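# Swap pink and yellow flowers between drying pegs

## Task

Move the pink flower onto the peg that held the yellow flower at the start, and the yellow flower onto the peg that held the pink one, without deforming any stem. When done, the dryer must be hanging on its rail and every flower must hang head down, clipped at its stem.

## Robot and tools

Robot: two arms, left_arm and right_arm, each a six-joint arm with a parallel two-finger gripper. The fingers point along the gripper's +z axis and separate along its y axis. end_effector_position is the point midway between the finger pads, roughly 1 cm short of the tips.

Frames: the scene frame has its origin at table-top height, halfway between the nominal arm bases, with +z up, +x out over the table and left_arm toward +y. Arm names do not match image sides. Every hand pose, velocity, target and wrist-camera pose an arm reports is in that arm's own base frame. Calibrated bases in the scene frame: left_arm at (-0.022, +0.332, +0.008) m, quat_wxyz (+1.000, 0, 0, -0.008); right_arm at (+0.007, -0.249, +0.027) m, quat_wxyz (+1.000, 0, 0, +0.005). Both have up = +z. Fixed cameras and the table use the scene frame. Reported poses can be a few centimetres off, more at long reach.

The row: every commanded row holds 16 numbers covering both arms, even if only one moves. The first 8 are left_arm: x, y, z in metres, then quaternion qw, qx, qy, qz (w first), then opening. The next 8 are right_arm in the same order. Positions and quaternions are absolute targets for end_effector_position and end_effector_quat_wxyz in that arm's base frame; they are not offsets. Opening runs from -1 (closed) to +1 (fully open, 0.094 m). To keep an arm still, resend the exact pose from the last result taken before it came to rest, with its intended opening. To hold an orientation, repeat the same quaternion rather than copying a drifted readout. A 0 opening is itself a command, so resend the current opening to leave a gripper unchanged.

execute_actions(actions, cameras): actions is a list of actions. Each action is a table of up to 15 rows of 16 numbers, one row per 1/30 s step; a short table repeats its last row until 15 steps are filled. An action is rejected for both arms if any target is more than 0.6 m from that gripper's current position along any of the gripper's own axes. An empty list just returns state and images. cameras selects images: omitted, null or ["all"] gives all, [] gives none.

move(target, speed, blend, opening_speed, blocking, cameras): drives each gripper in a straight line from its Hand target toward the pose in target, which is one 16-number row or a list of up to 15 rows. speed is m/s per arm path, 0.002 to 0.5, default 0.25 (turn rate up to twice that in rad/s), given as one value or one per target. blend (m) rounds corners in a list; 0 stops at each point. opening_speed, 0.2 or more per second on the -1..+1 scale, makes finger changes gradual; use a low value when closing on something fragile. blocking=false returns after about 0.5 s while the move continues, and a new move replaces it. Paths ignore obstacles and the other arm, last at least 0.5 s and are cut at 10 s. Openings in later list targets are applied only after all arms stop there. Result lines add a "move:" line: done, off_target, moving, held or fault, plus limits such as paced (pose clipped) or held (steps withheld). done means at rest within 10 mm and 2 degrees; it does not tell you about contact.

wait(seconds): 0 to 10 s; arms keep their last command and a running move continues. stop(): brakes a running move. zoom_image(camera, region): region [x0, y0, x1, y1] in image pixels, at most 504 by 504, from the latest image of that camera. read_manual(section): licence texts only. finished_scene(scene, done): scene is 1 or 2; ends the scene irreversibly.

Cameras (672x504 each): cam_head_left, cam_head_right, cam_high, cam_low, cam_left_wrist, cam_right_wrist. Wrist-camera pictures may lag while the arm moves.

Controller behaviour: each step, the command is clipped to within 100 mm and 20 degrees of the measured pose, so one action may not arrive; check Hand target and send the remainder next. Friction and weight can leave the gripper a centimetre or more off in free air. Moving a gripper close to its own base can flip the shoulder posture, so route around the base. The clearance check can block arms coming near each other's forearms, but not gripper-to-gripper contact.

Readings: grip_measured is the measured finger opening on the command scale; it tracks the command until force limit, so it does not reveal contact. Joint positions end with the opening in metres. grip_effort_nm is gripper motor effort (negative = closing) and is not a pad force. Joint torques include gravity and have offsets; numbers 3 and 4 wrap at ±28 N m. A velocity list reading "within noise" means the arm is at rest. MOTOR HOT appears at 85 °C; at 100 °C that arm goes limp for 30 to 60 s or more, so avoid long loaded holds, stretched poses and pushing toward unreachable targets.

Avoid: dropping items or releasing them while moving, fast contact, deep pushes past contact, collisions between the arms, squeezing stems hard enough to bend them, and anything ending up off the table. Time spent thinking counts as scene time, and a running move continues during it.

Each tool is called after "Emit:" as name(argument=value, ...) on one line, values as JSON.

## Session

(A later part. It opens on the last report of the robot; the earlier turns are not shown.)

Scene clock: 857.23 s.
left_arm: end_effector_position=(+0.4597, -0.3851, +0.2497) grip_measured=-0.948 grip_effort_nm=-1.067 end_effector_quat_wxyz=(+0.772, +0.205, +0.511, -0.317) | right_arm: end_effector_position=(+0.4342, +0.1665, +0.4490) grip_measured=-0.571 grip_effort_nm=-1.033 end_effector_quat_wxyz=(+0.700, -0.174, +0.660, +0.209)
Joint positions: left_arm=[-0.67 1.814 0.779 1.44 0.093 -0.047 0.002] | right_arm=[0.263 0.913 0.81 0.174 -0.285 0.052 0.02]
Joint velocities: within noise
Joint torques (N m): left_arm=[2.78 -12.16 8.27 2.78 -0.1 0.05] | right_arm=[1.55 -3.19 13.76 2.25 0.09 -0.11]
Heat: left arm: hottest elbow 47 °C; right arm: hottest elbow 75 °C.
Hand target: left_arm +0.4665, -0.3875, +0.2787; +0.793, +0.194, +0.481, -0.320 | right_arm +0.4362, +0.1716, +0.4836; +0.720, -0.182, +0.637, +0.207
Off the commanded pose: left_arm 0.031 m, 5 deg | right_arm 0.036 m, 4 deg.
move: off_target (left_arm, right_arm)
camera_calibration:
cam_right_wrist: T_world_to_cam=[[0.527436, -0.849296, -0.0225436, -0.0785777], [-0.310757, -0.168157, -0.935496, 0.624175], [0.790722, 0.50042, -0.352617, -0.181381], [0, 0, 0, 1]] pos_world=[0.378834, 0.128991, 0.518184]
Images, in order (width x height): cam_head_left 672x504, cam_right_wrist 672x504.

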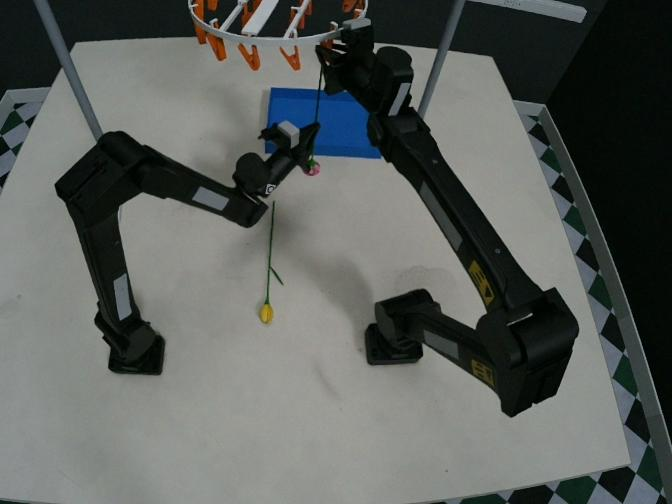

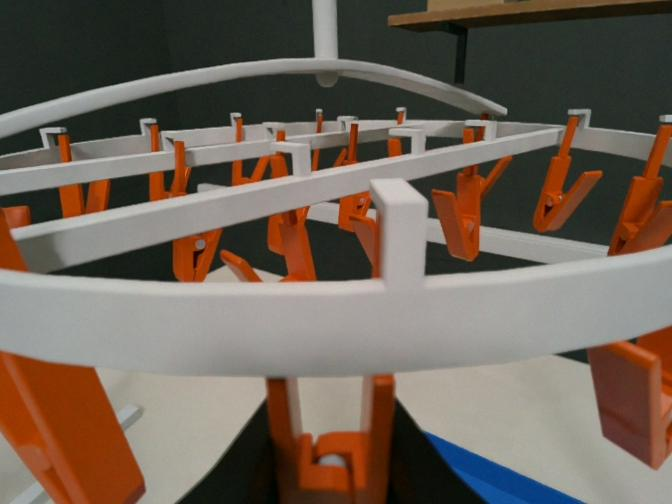

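Emit:
move(target=[0.462, -0.385, 0.235, 0.783, 0.2005, 0.4965, -0.3163, -0.97, 0.4385, 0.1725, 0.4845, 0.72, -0.1826, 0.637, 0.2064, -0.68], speed=0.04, cameras=["cam_head_left","cam_low","cam_right_wrist"])

Emit:
zoom_image(camera="cam_low", region=[240, 120, 440, 270])

Scene clock: 862.87 s.
left_arm: end_effector_position=(+0.4592, -0.3847, +0.2324) grip_measured=-0.948 grip_effort_nm=-1.067 end_effector_quat_wxyz=(+0.776, +0.204, +0.506, -0.318) | right_arm: end_effector_position=(+0.4342, +0.1665, +0.4504) grip_measured=-0.571 grip_effort_nm=-1.043 end_effector_quat_wxyz=(+0.701, -0.174, +0.659, +0.209)
Joint positions: left_arm=[-0.67 1.873 0.779 1.513 0.093 -0.047 0.002] | right_arm=[0.263 0.913 0.812 0.174 -0.285 0.052 0.02]
Joint velocities: within noise
Joint torques (N m): left_arm=[2.67 -10.93 5.52 2.65 -0.09 0.11] | right_arm=[1.44 -3.19 13.61 2.29 0.09 -0.11]
Heat: left arm: hottest elbow 48 °C; right arm: hottest elbow 74 °C.
Hand target: left_arm +0.4618, -0.3850, +0.2347; +0.783, +0.201, +0.497, -0.316 | right_arm +0.4364, +0.1717, +0.4836; +0.720, -0.182, +0.637, +0.207
Off the commanded pose: left_arm 0.004 m, 1 deg | right_arm 0.035 m, 3 deg.
move: off_target (right_arm)
camera_calibration:
cam_right_wrist: T_world_to_cam=[[0.527485, -0.849282, -0.0218834, -0.0788813], [-0.308689, -0.1676, -0.936281, 0.624879], [0.791499, 0.500629, -0.350571, -0.182222], [0, 0, 0, 1]] pos_world=[0.37873, 0.128963, 0.519454]
Images, in order (width x height): cam_head_left 672x504, cam_low 672x504, cam_right_wrist 672x504.

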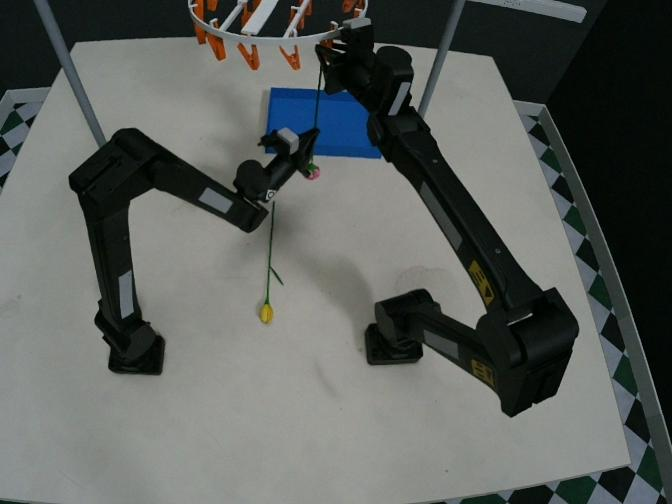

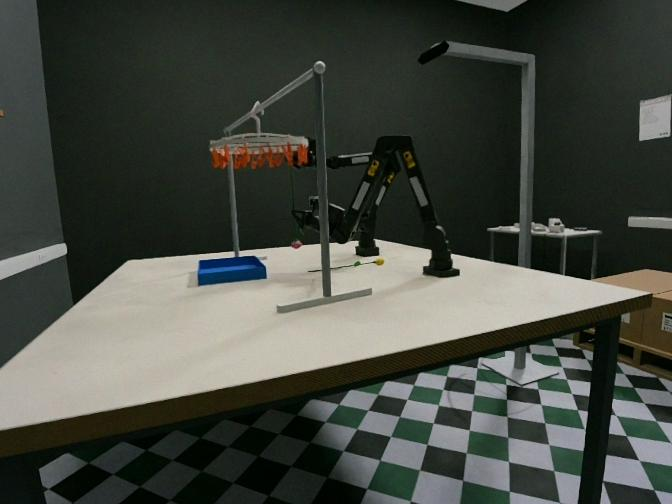

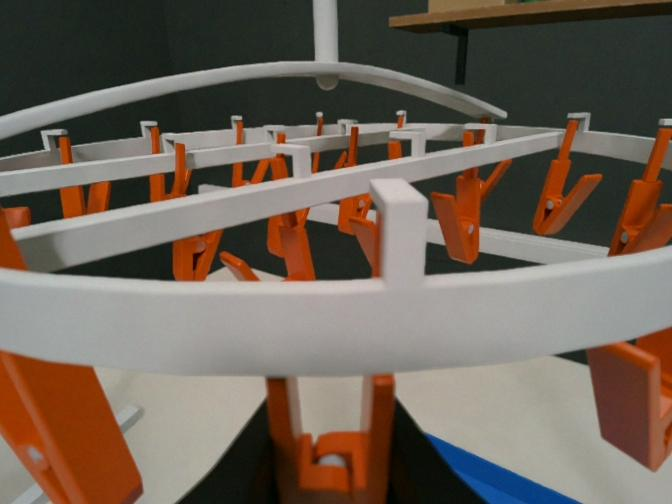

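Scaled by 2.520 from the camera's 672x504 image, which has a finer 960x720 frame.

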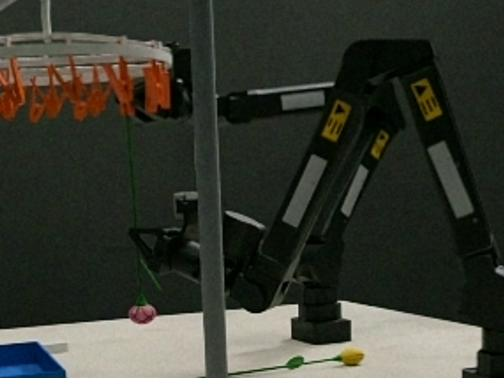

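Emit:
zoom_image(camera="cam_low", region=[270, 130, 330, 190])

Emit:
zoom_image(camera="cam_head_left", region=[300, 25, 350, 95])

Scaled by 8.400 from the camera's 672x504 image, which has a finer 960x720 frame.

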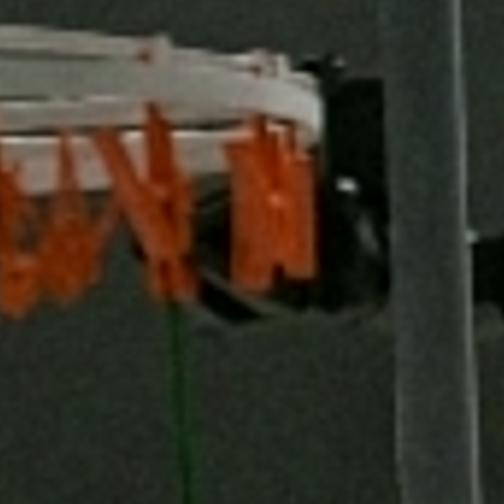

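Scaled by 7.200 from the camera's 672x504 image, which has a finer 960x720 frame.

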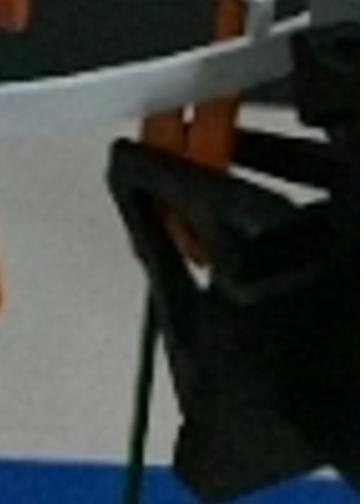

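Emit:
move(target=[[0.470, -0.3915, 0.280, 0.7915, 0.1937, 0.4794, -0.3198, -0.97, 0.4385, 0.1725, 0.4845, 0.72, -0.1826, 0.637, 0.2064, -0.68]], speed=0.03, cameras=["cam_head_left","cam_right_wrist"])

Emit:
zoom_image(camera="cam_head_left", region=[285, 25, 365, 185])

Scene clock: 887.77 s.
left_arm: end_effector_position=(+0.4627, -0.3870, +0.2507) grip_measured=-0.948 grip_effort_nm=-1.062 end_effector_quat_wxyz=(+0.778, +0.202, +0.503, -0.318) | right_arm: end_effector_position=(+0.4343, +0.1665, +0.4503) grip_measured=-0.571 grip_effort_nm=-1.033 end_effector_quat_wxyz=(+0.701, -0.174, +0.659, +0.209)
Joint positions: left_arm=[-0.67 1.834 0.795 1.467 0.09 -0.047 0.002] | right_arm=[0.263 0.913 0.812 0.174 -0.285 0.052 0.02]
Joint velocities: within noise
Joint torques (N m): left_arm=[2.61 -13.63 7.87 1.44 -0.09 0.07] | right_arm=[1.44 -3.08 13.6 2.3 0.11 -0.11]
Heat: left arm: hottest elbow 48 °C; right arm: hottest elbow 75 °C.
Hand target: left_arm +0.4687, -0.3906, +0.2799; +0.793, +0.194, +0.480, -0.321 | right_arm +0.4365, +0.1717, +0.4835; +0.720, -0.182, +0.637, +0.207
Off the commanded pose: left_arm 0.031 m, 3 deg | right_arm 0.035 m, 4 deg.
move: off_target (left_arm, right_arm)
camera_calibration:
cam_right_wrist: T_world_to_cam=[[0.527477, -0.849285, -0.0219935, -0.0788667], [-0.309034, -0.167693, -0.93615, 0.62487], [0.79137, 0.500594, -0.350912, -0.182174], [0, 0, 0, 1]] pos_world=[0.378873, 0.129001, 0.51931]
Images, in order (width x height): cam_head_left 672x504, cam_right_wrist 672x504.

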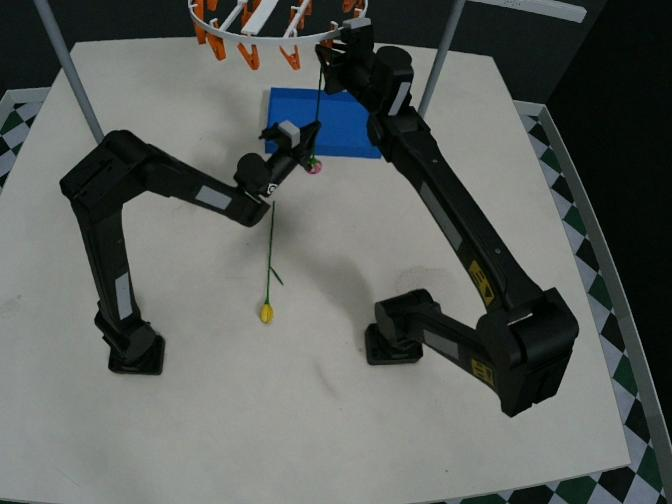

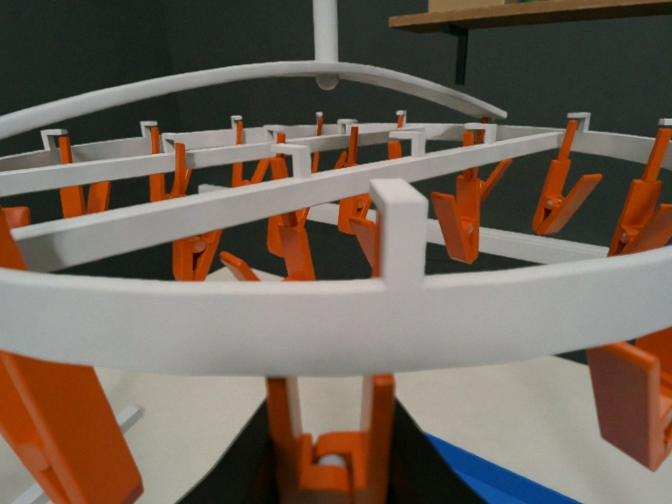

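Scaled by 3.150 from the camera's 672x504 image, which has a finer 960x720 frame.

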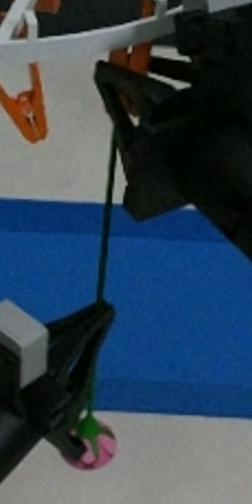

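Emit:
move(target=[[0.470, -0.3915, 0.291, 0.792, 0.1933, 0.4784, -0.320, -0.97, 0.4385, 0.1725, 0.4845, 0.72, -0.1826, 0.637, 0.2064, -0.68]], speed=0.03, cameras=["cam_head_left","cam_right_wrist"])

Emit:
zoom_image(camera="cam_head_left", region=[285, 25, 365, 185])

Scene clock: 891.27 s.
left_arm: end_effector_position=(+0.4634, -0.3875, +0.2545) grip_measured=-0.948 grip_effort_nm=-1.067 end_effector_quat_wxyz=(+0.775, +0.203, +0.508, -0.317) | right_arm: end_effector_position=(+0.4345, +0.1665, +0.4533) grip_measured=-0.571 grip_effort_nm=-1.028 end_effector_quat_wxyz=(+0.703, -0.174, +0.658, +0.209)
Joint positions: left_arm=[-0.67 1.816 0.795 1.436 0.09 -0.047 0.002] | right_arm=[0.263 0.913 0.817 0.174 -0.284 0.052 0.02]
Joint velocities: within noise
Joint torques (N m): left_arm=[2.61 -14.15 8.23 1.7 -0.1 0.07] | right_arm=[1.44 -2.96 13.34 2.28 0.08 -0.11]
Heat: left arm: hottest elbow 48 °C; right arm: hottest elbow 75 °C.
Hand target: left_arm +0.4683, -0.3903, +0.2907; +0.794, +0.194, +0.479, -0.321 | right_arm +0.4367, +0.1718, +0.4838; +0.720, -0.182, +0.637, +0.207
Off the commanded pose: left_arm 0.037 m, 4 deg | right_arm 0.032 m, 3 deg.
move: off_target (left_arm, right_arm)
camera_calibration:
cam_right_wrist: T_world_to_cam=[[0.527256, -0.849457, -0.0205911, -0.0794043], [-0.304618, -0.166342, -0.937837, 0.626398], [0.793227, 0.500752, -0.346464, -0.184035], [0, 0, 0, 1]] pos_world=[0.37866, 0.128902, 0.522063]
Images, in order (width x height): cam_head_left 672x504, cam_right_wrist 672x504.

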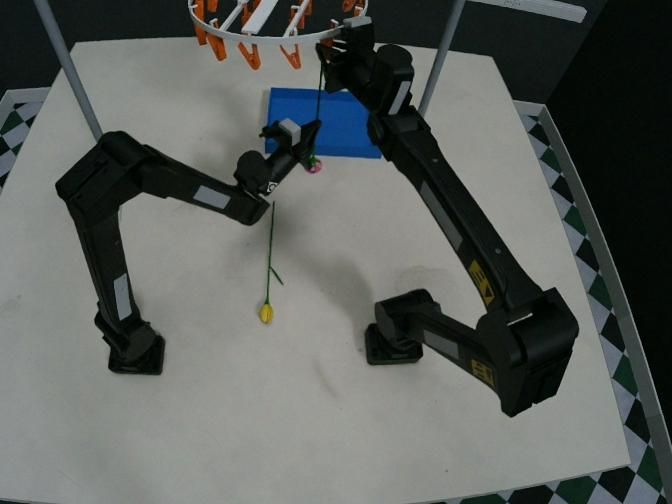

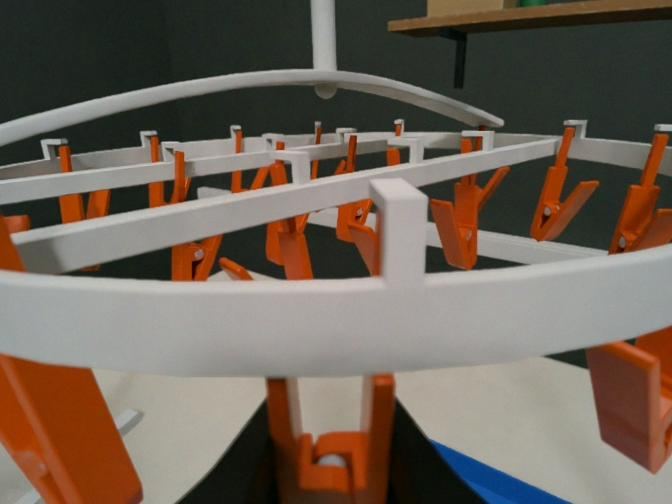

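Scaled by 3.150 from the camera's 672x504 image, which has a finer 960x720 frame.

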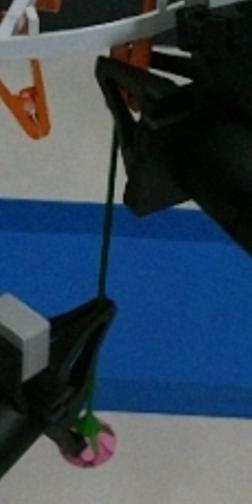

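Emit:
move(target=[[0.463, -0.3875, 0.236, 0.783, 0.2005, 0.4965, -0.3163, -0.97, 0.4385, 0.1725, 0.4845, 0.72, -0.1826, 0.637, 0.2064, -0.68], [0.494, -0.3665, 0.240, 0.786, 0.198, 0.491, -0.3175, -0.97, 0.4385, 0.1725, 0.4845, 0.72, -0.1826, 0.637, 0.2064, -0.68], [0.497, -0.3675, 0.303, 0.792, 0.1933, 0.4784, -0.320, -0.97, 0.4385, 0.1725, 0.4845, 0.72, -0.1826, 0.637, 0.2064, -0.68]], speed=[0.05, 0.06, 0.06], cameras=["cam_head_left","cam_right_wrist"])

Emit:
zoom_image(camera="cam_right_wrist", region=[250, 360, 420, 504])

Scene clock: 912.90 s.
left_arm: end_effector_position=(+0.4874, -0.3670, +0.2738) grip_measured=-0.948 grip_effort_nm=-1.062 end_effector_quat_wxyz=(+0.780, +0.202, +0.500, -0.317) | right_arm: end_effector_position=(+0.4346, +0.1665, +0.4532) grip_measured=-0.571 grip_effort_nm=-1.033 end_effector_quat_wxyz=(+0.702, -0.174, +0.658, +0.209)
Joint positions: left_arm=[-0.602 1.792 0.826 1.402 0.153 -0.072 0.002] | right_arm=[0.263 0.914 0.817 0.174 -0.284 0.052 0.02]
Joint velocities: within noise
Joint torques (N m): left_arm=[3.19 -13.45 8.46 1.51 0.09 -0.07] | right_arm=[1.44 -3.31 13.34 2.3 0.08 -0.11]
Heat: left arm: hottest elbow 49 °C; right arm: hottest elbow 71 °C.
Hand target: left_arm +0.4957, -0.3665, +0.3030; +0.794, +0.194, +0.479, -0.321 | right_arm +0.4367, +0.1718, +0.4839; +0.720, -0.182, +0.637, +0.207
Off the commanded pose: left_arm 0.031 m, 3 deg | right_arm 0.032 m, 3 deg.
move: off_target (left_arm, right_arm)
camera_calibration:
cam_right_wrist: T_world_to_cam=[[0.527248, -0.849459, -0.0207011, -0.0793898], [-0.304963, -0.166435, -0.937708, 0.626389], [0.7931, 0.500718, -0.346806, -0.183987], [0, 0, 0, 1]] pos_world=[0.378804, 0.12894, 0.521919]
Images, in order (width x height): cam_head_left 672x504, cam_right_wrist 672x504.

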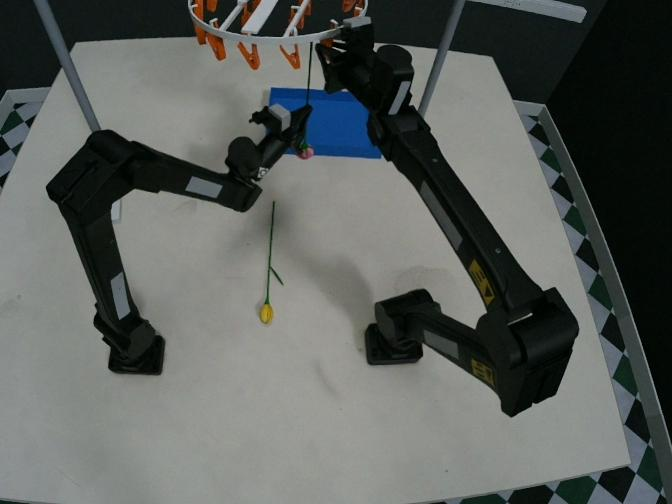

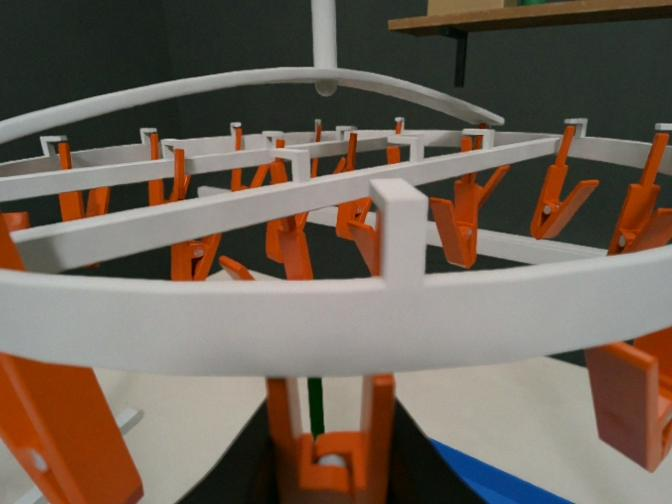

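Scaled by 2.965 from the camera's 672x504 image, which has a finer 960x720 frame.

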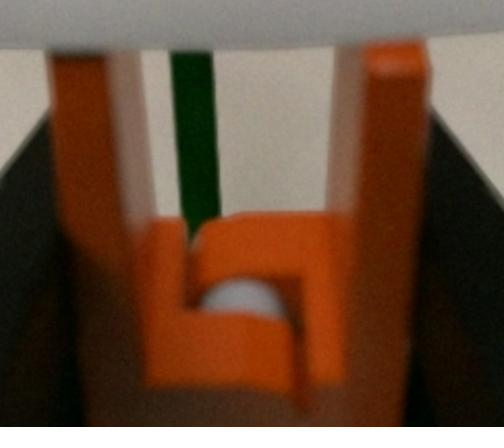

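Emit:
zoom_image(camera="cam_right_wrist", region=[290, 365, 350, 425])

Emit:
zoom_image(camera="cam_head_left", region=[295, 20, 355, 100])

Scaled by 8.400 from the camera's 672x504 image, which has a finer 960x720 frame.

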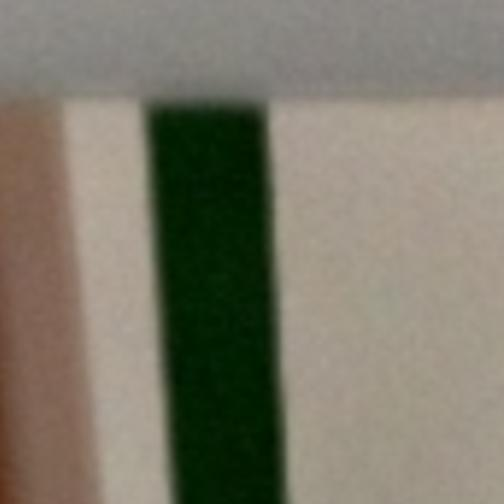

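Scaled by 6.300 from the camera's 672x504 image, which has a finer 960x720 frame.

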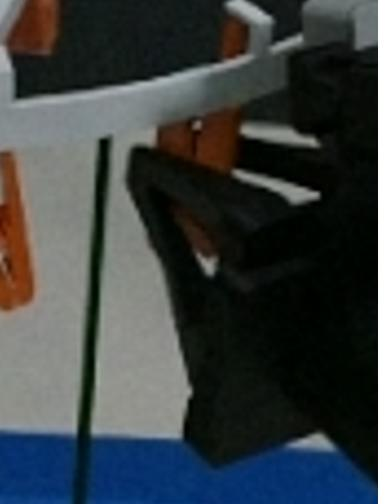

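Emit:
zoom_image(camera="cam_head_left", region=[310, 20, 350, 70])

Emit:
zoom_image(camera="cam_head_right", region=[285, 20, 335, 90])

Emit:
wait(seconds=0, cameras=["cam_high","cam_low"])

Emit:
zoom_image(camera="cam_high", region=[260, 140, 360, 260])

Emit:
zoom_image(camera="cam_low", region=[260, 120, 340, 200])

Scaled by 10.080 from the camera's 672x504 image, which has a finer 960x720 frame.

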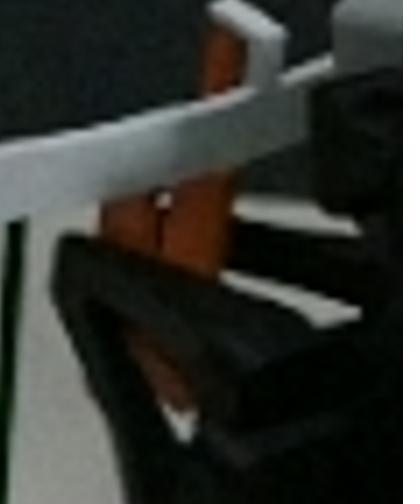

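This scene's latest camera images include none from cam_head_right. They are from: cam_head_left, cam_right_wrist. cam_head_right's image comes with the result of a call that names it in "cameras".

Scene clock: 949.47 s.
left_arm: end_effector_position=(+0.4874, -0.3670, +0.2738) grip_measured=-0.948 grip_effort_nm=-1.067 end_effector_quat_wxyz=(+0.780, +0.202, +0.500, -0.317) | right_arm: end_effector_position=(+0.4346, +0.1665, +0.4532) grip_measured=-0.571 grip_effort_nm=-1.038 end_effector_quat_wxyz=(+0.702, -0.174, +0.658, +0.209)
Joint positions: left_arm=[-0.602 1.792 0.826 1.402 0.153 -0.073 0.002] | right_arm=[0.263 0.914 0.817 0.174 -0.284 0.052 0.02]
Joint velocities: within noise
Joint torques (N m): left_arm=[3.19 -13.45 8.47 1.4 0.09 -0.06] | right_arm=[1.32 -3.31 13.35 2.29 0.08 -0.11]
Heat: left arm: hottest elbow 54 °C; right arm: hottest elbow 69 °C.
Hand target: left_arm +0.4956, -0.3665, +0.3031; +0.794, +0.194, +0.479, -0.321 | right_arm +0.4366, +0.1718, +0.4839; +0.720, -0.182, +0.637, +0.207
Tool commands: left_gripper/opening=-0.97 right_gripper/opening=-0.68
Off the commanded pose: left_arm 0.031 m, 3 deg | right_arm 0.032 m, 3 deg.
Images, in order (width x height): cam_high 672x504, cam_low 672x504.

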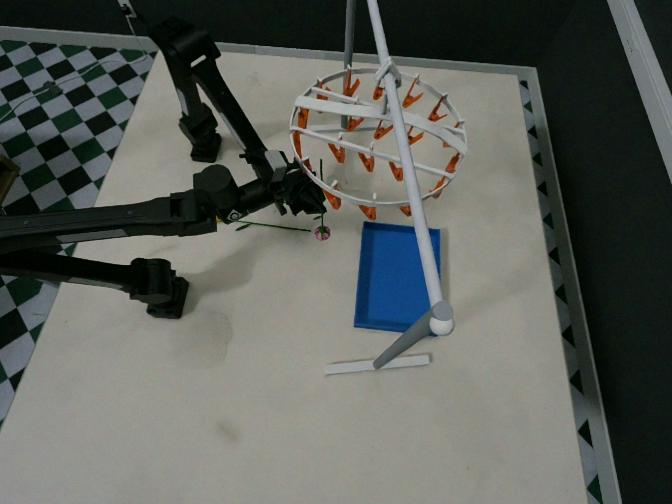

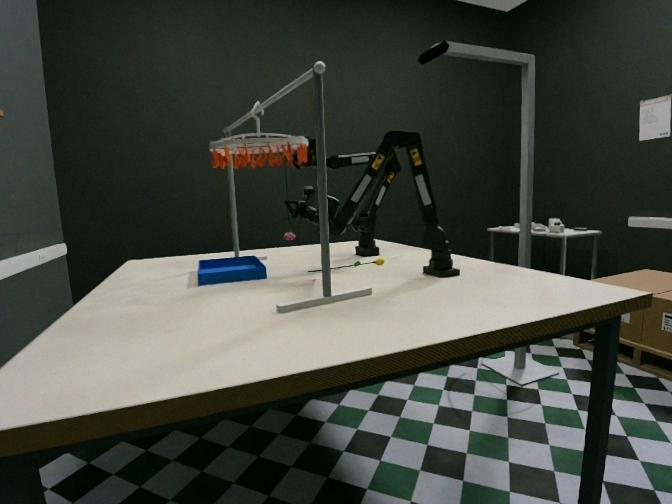

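Scaled by 4.200 from the camera's 672x504 image, which has a finer 960x720 frame.

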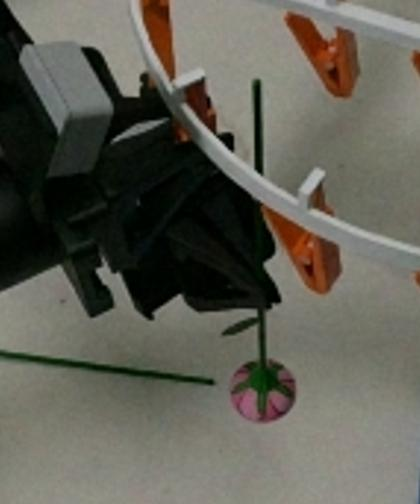

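Scaled by 6.300 from the camera's 672x504 image, which has a finer 960x720 frame.

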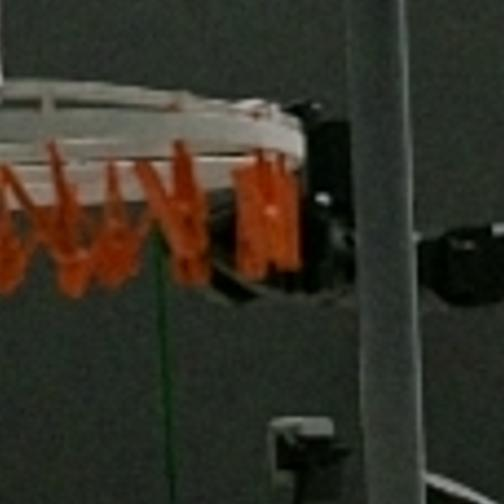

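Emit:
execute_actions(actions=[], cameras=["cam_right_wrist"])

Emit:
zoom_image(camera="cam_right_wrist", region=[265, 420, 405, 504])

Scene clock: 983.27 s.
left_arm: end_effector_position=(+0.4874, -0.3670, +0.2738) grip_measured=-0.948 grip_effort_nm=-1.062 end_effector_quat_wxyz=(+0.780, +0.202, +0.500, -0.317) | right_arm: end_effector_position=(+0.4346, +0.1665, +0.4532) grip_measured=-0.571 grip_effort_nm=-1.038 end_effector_quat_wxyz=(+0.702, -0.174, +0.658, +0.209)
Joint positions: left_arm=[-0.602 1.792 0.826 1.402 0.153 -0.073 0.002] | right_arm=[0.263 0.914 0.817 0.174 -0.284 0.052 0.02]
Joint velocities: within noise
Joint torques (N m): left_arm=[3.19 -13.39 8.47 1.42 0.09 -0.05] | right_arm=[1.32 -3.37 13.31 2.3 0.08 -0.12]
Heat: left arm: hottest elbow 55 °C; right arm: hottest elbow 69 °C.
Hand target: left_arm +0.4956, -0.3665, +0.3031; +0.794, +0.194, +0.479, -0.321 | right_arm +0.4366, +0.1718, +0.4840; +0.720, -0.182, +0.637, +0.207
Tool commands: left_gripper/opening=-0.97 right_gripper/opening=-0.68
Off the commanded pose: left_arm 0.031 m, 3 deg | right_arm 0.032 m, 3 deg.
camera_calibration:
cam_right_wrist: T_world_to_cam=[[0.527248, -0.849459, -0.0207011, -0.0793898], [-0.304963, -0.166435, -0.937708, 0.626389], [0.7931, 0.500718, -0.346806, -0.183987], [0, 0, 0, 1]] pos_world=[0.378804, 0.12894, 0.521919]
Images, in order (width x height): cam_right_wrist 672x504.

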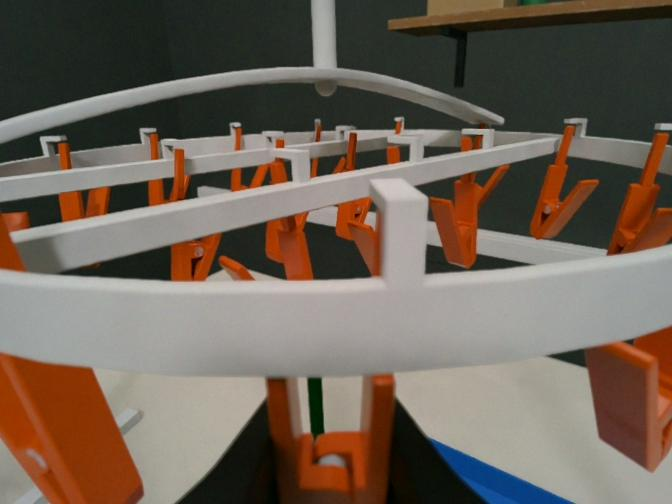

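Scaled by 3.600 from the camera's 672x504 image, which has a finer 960x720 frame.

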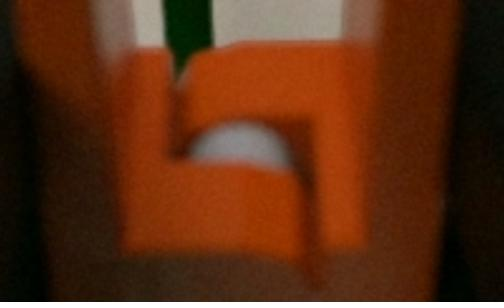

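Emit:
move(target=[[0.489, -0.368, 0.240, 0.783, 0.2005, 0.4965, -0.3163, -0.97, 0.4385, 0.1725, 0.4845, 0.72, -0.1826, 0.637, 0.2064, -0.68], [0.459, -0.393, 0.238, 0.783, 0.2005, 0.4965, -0.3163, -0.97, 0.4385, 0.1725, 0.4845, 0.72, -0.1826, 0.637, 0.2064, -0.68]], speed=[0.05, 0.05], cameras=["cam_head_left","cam_right_wrist"])

Scene clock: 1003.73 s.
left_arm: end_effector_position=(+0.4637, -0.3904, +0.2371) grip_measured=-0.948 grip_effort_nm=-1.067 end_effector_quat_wxyz=(+0.779, +0.199, +0.504, -0.316) | right_arm: end_effector_position=(+0.4346, +0.1665, +0.4532) grip_measured=-0.571 grip_effort_nm=-1.033 end_effector_quat_wxyz=(+0.702, -0.174, +0.658, +0.209)
Joint positions: left_arm=[-0.677 1.876 0.802 1.501 0.077 -0.045 0.002] | right_arm=[0.263 0.914 0.817 0.174 -0.284 0.052 0.02]
Joint velocities: within noise
Joint torques (N m): left_arm=[1.85 -11.81 4.63 2.7 -0.09 0.14] | right_arm=[1.49 -3.19 13.33 2.25 0.09 -0.12]
Heat: left arm: hottest elbow 55 °C; right arm: hottest elbow 69 °C.
Hand target: left_arm +0.4590, -0.3930, +0.2381; +0.783, +0.201, +0.497, -0.316 | right_arm +0.4366, +0.1717, +0.4840; +0.720, -0.182, +0.637, +0.207
Off the commanded pose: left_arm 0.005 m, 1 deg | right_arm 0.032 m, 3 deg.
move: off_target (right_arm)
camera_calibration:
cam_right_wrist: T_world_to_cam=[[0.527248, -0.849459, -0.0207011, -0.0793898], [-0.304963, -0.166435, -0.937708, 0.626389], [0.7931, 0.500718, -0.346806, -0.183987], [0, 0, 0, 1]] pos_world=[0.378804, 0.12894, 0.521919]
Images, in order (width x height): cam_head_left 672x504, cam_right_wrist 672x504.

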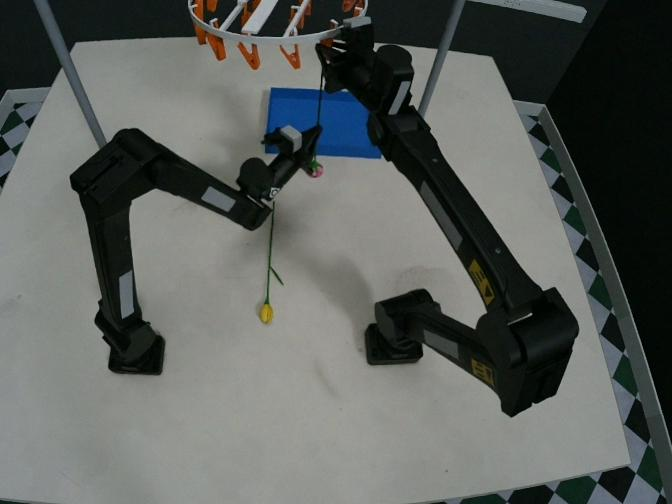

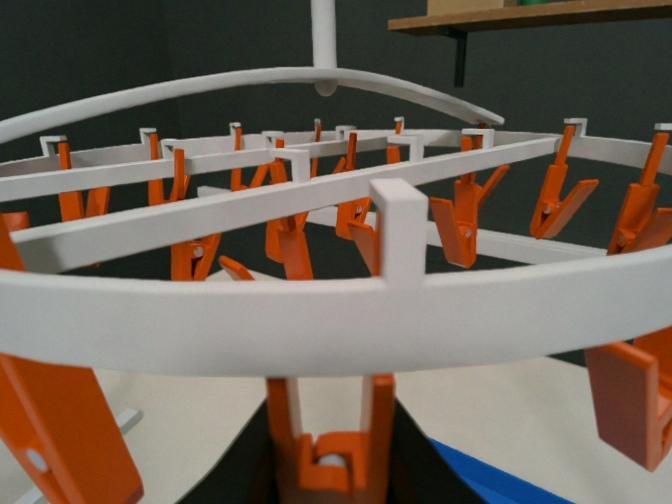

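Emit:
move(target=[[0.450, -0.3925, 0.236, 0.783, 0.2005, 0.4965, -0.3163, -0.97, 0.4385, 0.1725, 0.4845, 0.72, -0.1826, 0.637, 0.2064, -0.68]], speed=0.04, cameras=[])

Emit:
move(target=[[0.461, -0.393, 0.272, 0.7915, 0.1937, 0.4794, -0.3198, -0.97, 0.4385, 0.1725, 0.4845, 0.72, -0.1826, 0.637, 0.2064, -0.68]], speed=0.03, cameras=["cam_head_left","cam_high","cam_right_wrist"])

Emit:
zoom_image(camera="cam_high", region=[260, 140, 360, 260])

Emit:
zoom_image(camera="cam_head_left", region=[285, 25, 365, 185])

Scene clock: 1007.60 s.
left_arm: end_effector_position=(+0.4561, -0.3892, +0.2321) grip_measured=-0.948 grip_effort_nm=-1.062 end_effector_quat_wxyz=(+0.778, +0.199, +0.506, -0.315) | right_arm: end_effector_position=(+0.4346, +0.1665, +0.4532) grip_measured=-0.571 grip_effort_nm=-1.033 end_effector_quat_wxyz=(+0.702, -0.174, +0.658, +0.209)
Joint positions: left_arm=[-0.687 1.876 0.781 1.517 0.066 -0.04 0.002] | right_arm=[0.263 0.914 0.817 0.174 -0.284 0.052 0.02]
Joint velocities: within noise
Joint torques (N m): left_arm=[1.67 -11.93 4.49 2.71 -0.09 0.17] | right_arm=[1.38 -3.25 13.34 2.29 0.09 -0.12]
Heat: left arm: hottest elbow 54 °C; right arm: hottest elbow 69 °C.
Hand target: left_arm +0.4500, -0.3925, +0.2360; +0.783, +0.200, +0.497, -0.316 | right_arm +0.4366, +0.1717, +0.4840; +0.720, -0.182, +0.637, +0.207
Off the commanded pose: left_arm 0.008 m, 1 deg | right_arm 0.032 m, 3 deg.
move: off_target (right_arm)
No camera images: "cameras" was empty.

Scene clock: 1009.27 s.
left_arm: end_effector_position=(+0.4560, -0.3903, +0.2371) grip_measured=-0.948 grip_effort_nm=-1.067 end_effector_quat_wxyz=(+0.775, +0.202, +0.508, -0.316) | right_arm: end_effector_position=(+0.4347, +0.1665, +0.4562) grip_measured=-0.571 grip_effort_nm=-1.028 end_effector_quat_wxyz=(+0.704, -0.174, +0.656, +0.209)
Joint positions: left_arm=[-0.687 1.857 0.781 1.49 0.071 -0.04 0.002] | right_arm=[0.263 0.914 0.822 0.174 -0.284 0.052 0.02]
Joint velocities: within noise
Joint torques (N m): left_arm=[2.73 -14.56 7.25 1.72 0.12 0.07] | right_arm=[1.32 -3.08 13.01 2.26 0.08 -0.12]
Heat: left arm: hottest elbow 54 °C; right arm: hottest elbow 69 °C.
Hand target: left_arm +0.4597, -0.3921, +0.2717; +0.793, +0.194, +0.480, -0.320 | right_arm +0.4369, +0.1718, +0.4839; +0.720, -0.182, +0.637, +0.206
Off the commanded pose: left_arm 0.035 m, 4 deg | right_arm 0.029 m, 3 deg.
move: off_target (left_arm, right_arm)
camera_calibration:
cam_right_wrist: T_world_to_cam=[[0.527021, -0.849633, -0.0193017, -0.079927], [-0.300539, -0.165082, -0.939374, 0.627909], [0.794937, 0.500871, -0.342349, -0.185856], [0, 0, 0, 1]] pos_world=[0.378578, 0.128837, 0.524671]
Images, in order (width x height): cam_head_left 672x504, cam_high 672x504, cam_right_wrist 672x504.

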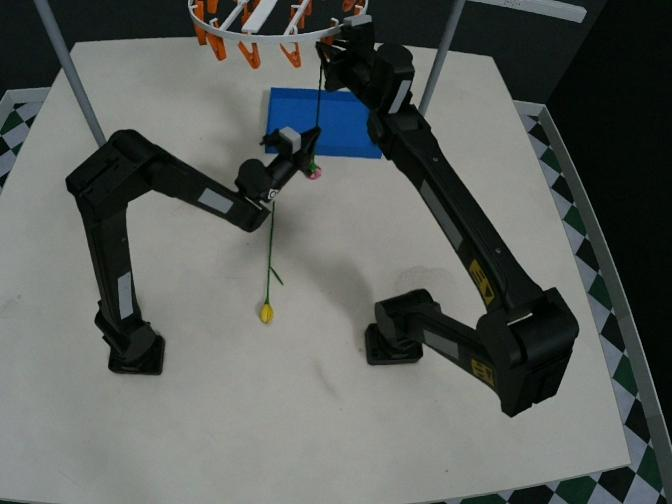

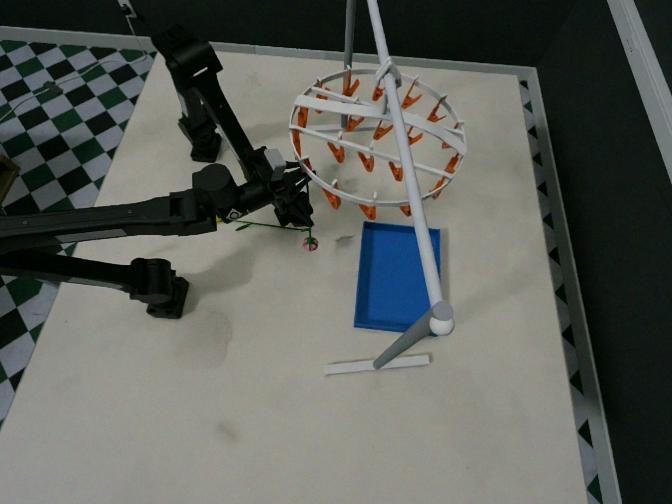

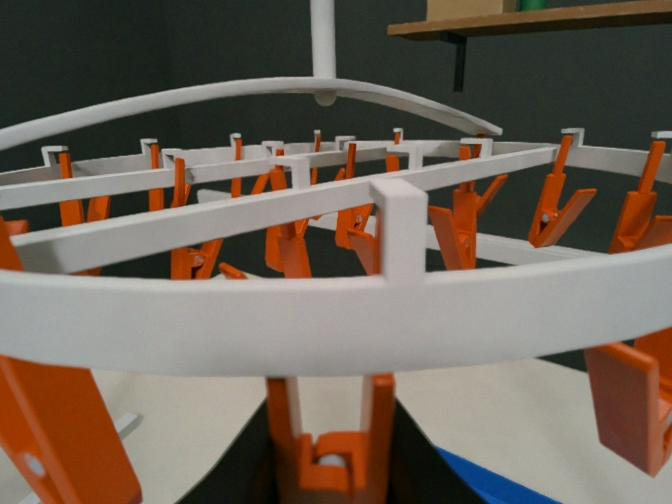

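Scaled by 4.200 from the camera's 672x504 image, which has a finer 960x720 frame.

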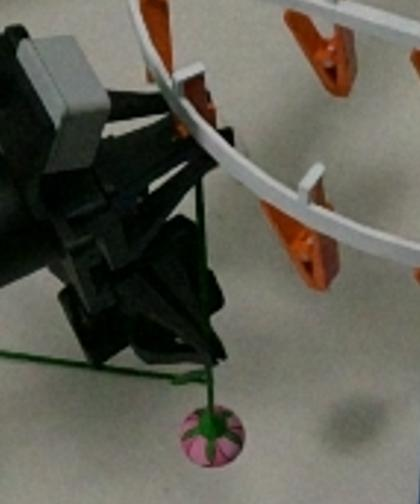

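Scaled by 3.150 from the camera's 672x504 image, which has a finer 960x720 frame.

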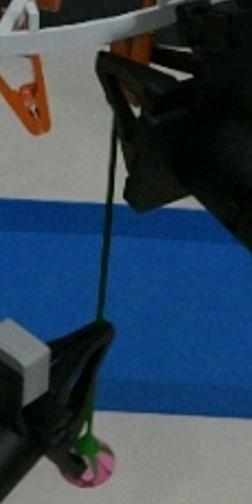

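Emit:
move(target=[[0.463, -0.394, 0.286, 0.7915, 0.1937, 0.4794, -0.3198, -0.97, 0.4385, 0.1725, 0.477, 0.72, -0.1826, 0.637, 0.2064, -0.68]], speed=0.03, cameras=["cam_head_left"])

Emit:
zoom_image(camera="cam_head_left", region=[285, 25, 365, 185])

Scene clock: 1016.73 s.
left_arm: end_effector_position=(+0.4568, -0.3912, +0.2434) grip_measured=-0.948 grip_effort_nm=-1.067 end_effector_quat_wxyz=(+0.771, +0.204, +0.515, -0.314) | right_arm: end_effector_position=(+0.4342, +0.1663, +0.4619) grip_measured=-0.571 grip_effort_nm=-1.033 end_effector_quat_wxyz=(+0.712, -0.174, +0.647, +0.209)
Joint positions: left_arm=[-0.687 1.828 0.781 1.445 0.073 -0.04 0.002] | right_arm=[0.263 0.914 0.822 0.198 -0.284 0.052 0.02]
Joint velocities: within noise
Joint torques (N m): left_arm=[2.84 -14.74 8.03 1.95 0.11 0.06] | right_arm=[1.38 -2.96 11.75 2.15 0.06 -0.12]
Heat: left arm: hottest elbow 53 °C; right arm: hottest elbow 68 °C.
Hand target: left_arm +0.4611, -0.3926, +0.2856; +0.793, +0.194, +0.480, -0.320 | right_arm +0.4378, +0.1722, +0.4767; +0.720, -0.182, +0.637, +0.206
Off the commanded pose: left_arm 0.043 m, 5 deg | right_arm 0.017 m, 2 deg.
move: off_target (left_arm, right_arm)
Images, in order (width x height): cam_head_left 672x504.

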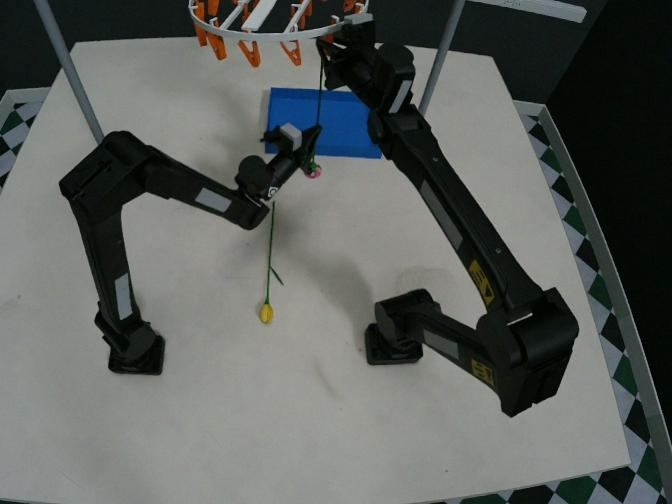

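Scaled by 3.150 from the camera's 672x504 image, which has a finer 960x720 frame.

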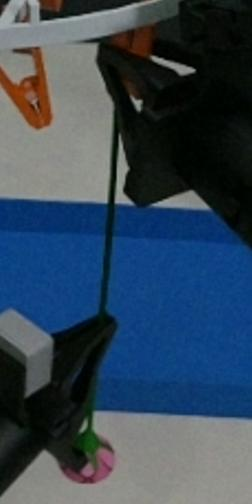

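Emit:
move(target=[[0.464, -0.394, 0.298, 0.7965, 0.1894, 0.4688, -0.3218, -0.97, 0.4385, 0.1725, 0.477, 0.72, -0.1826, 0.637, 0.2064, -0.68]], speed=0.03, cameras=["cam_head_left"])

Emit:
zoom_image(camera="cam_head_left", region=[285, 25, 365, 185])

Scene clock: 1021.23 s.
left_arm: end_effector_position=(+0.4564, -0.3910, +0.2457) grip_measured=-0.948 grip_effort_nm=-1.062 end_effector_quat_wxyz=(+0.772, +0.204, +0.513, -0.315) | right_arm: end_effector_position=(+0.4341, +0.1663, +0.4632) grip_measured=-0.571 grip_effort_nm=-1.033 end_effector_quat_wxyz=(+0.714, -0.174, +0.645, +0.209)
Joint positions: left_arm=[-0.687 1.824 0.781 1.445 0.073 -0.04 0.002] | right_arm=[0.263 0.914 0.822 0.204 -0.284 0.052 0.02]
Joint velocities: within noise
Joint torques (N m): left_arm=[2.9 -15.38 8.72 2.1 0.11 0.04] | right_arm=[1.55 -2.67 11.78 1.84 0.07 -0.12]
Heat: left arm: hottest elbow 54 °C; right arm: hottest elbow 68 °C.
Hand target: left_arm +0.4612, -0.3919, +0.2973; +0.799, +0.190, +0.470, -0.323 | right_arm +0.4379, +0.1723, +0.4768; +0.720, -0.182, +0.637, +0.206
Off the commanded pose: left_arm 0.053 m, 6 deg | right_arm 0.016 m, 2 deg.
move: off_target (left_arm, right_arm)
Images, in order (width x height): cam_head_left 672x504.

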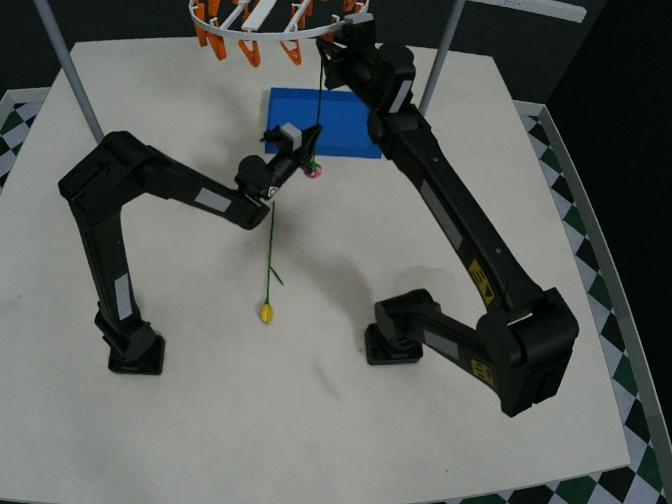

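Scaled by 3.150 from the camera's 672x504 image, which has a finer 960x720 frame.

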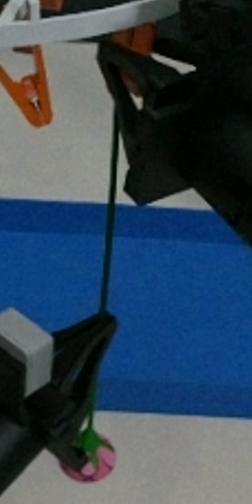

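Emit:
move(target=[[0.459, -0.392, 0.228, 0.783, 0.2005, 0.4965, -0.3163, -0.97, 0.4385, 0.1725, 0.477, 0.72, -0.1826, 0.637, 0.2064, -0.68], [0.470, -0.389, 0.234, 0.786, 0.198, 0.491, -0.3175, -0.97, 0.4385, 0.1725, 0.477, 0.72, -0.1826, 0.637, 0.2064, -0.68]], speed=[0.04, 0.04], cameras=["cam_head_left","cam_right_wrist"])

Emit:
zoom_image(camera="cam_head_left", region=[285, 25, 365, 185])

Scene clock: 1038.50 s.
left_arm: end_effector_position=(+0.4583, -0.3879, +0.2225) grip_measured=-0.948 grip_effort_nm=-1.067 end_effector_quat_wxyz=(+0.774, +0.207, +0.508, -0.316) | right_arm: end_effector_position=(+0.4360, +0.1668, +0.4607) grip_measured=-0.571 grip_effort_nm=-1.028 end_effector_quat_wxyz=(+0.712, -0.174, +0.647, +0.209)
Joint positions: left_arm=[-0.676 1.896 0.781 1.526 0.089 -0.04 0.002] | right_arm=[0.263 0.92 0.822 0.204 -0.284 0.052 0.02]
Joint velocities: within noise
Joint torques (N m): left_arm=[3.49 -10.99 7.23 2.65 0.12 -0.01] | right_arm=[1.44 -3.49 11.74 1.89 0.08 -0.13]
Heat: left arm: hottest elbow 55 °C; right arm: hottest elbow 66 °C.
Hand target: left_arm +0.4694, -0.3884, +0.2339; +0.786, +0.198, +0.491, -0.317 | right_arm +0.4380, +0.1722, +0.4766; +0.720, -0.182, +0.637, +0.206
Off the commanded pose: left_arm 0.016 m, 3 deg | right_arm 0.017 m, 2 deg.
move: off_target (left_arm, right_arm)
camera_calibration:
cam_right_wrist: T_world_to_cam=[[0.527066, -0.849734, -0.0124165, -0.0834643], [-0.27872, -0.159043, -0.947112, 0.625602], [0.802818, 0.502651, -0.320663, -0.199241], [0, 0, 0, 1]] pos_world=[0.378313, 0.128724, 0.52759]
Images, in order (width x height): cam_head_left 672x504, cam_right_wrist 672x504.

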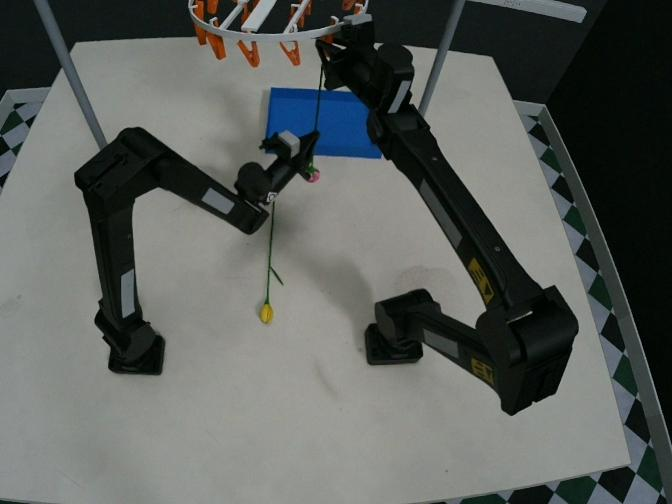

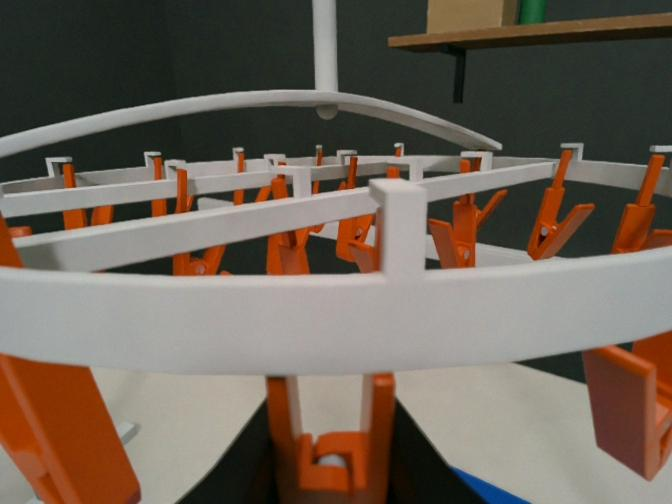

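Scaled by 3.150 from the camera's 672x504 image, which has a finer 960x720 frame.

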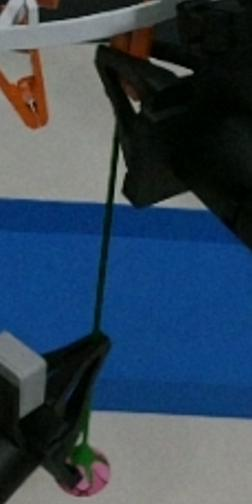

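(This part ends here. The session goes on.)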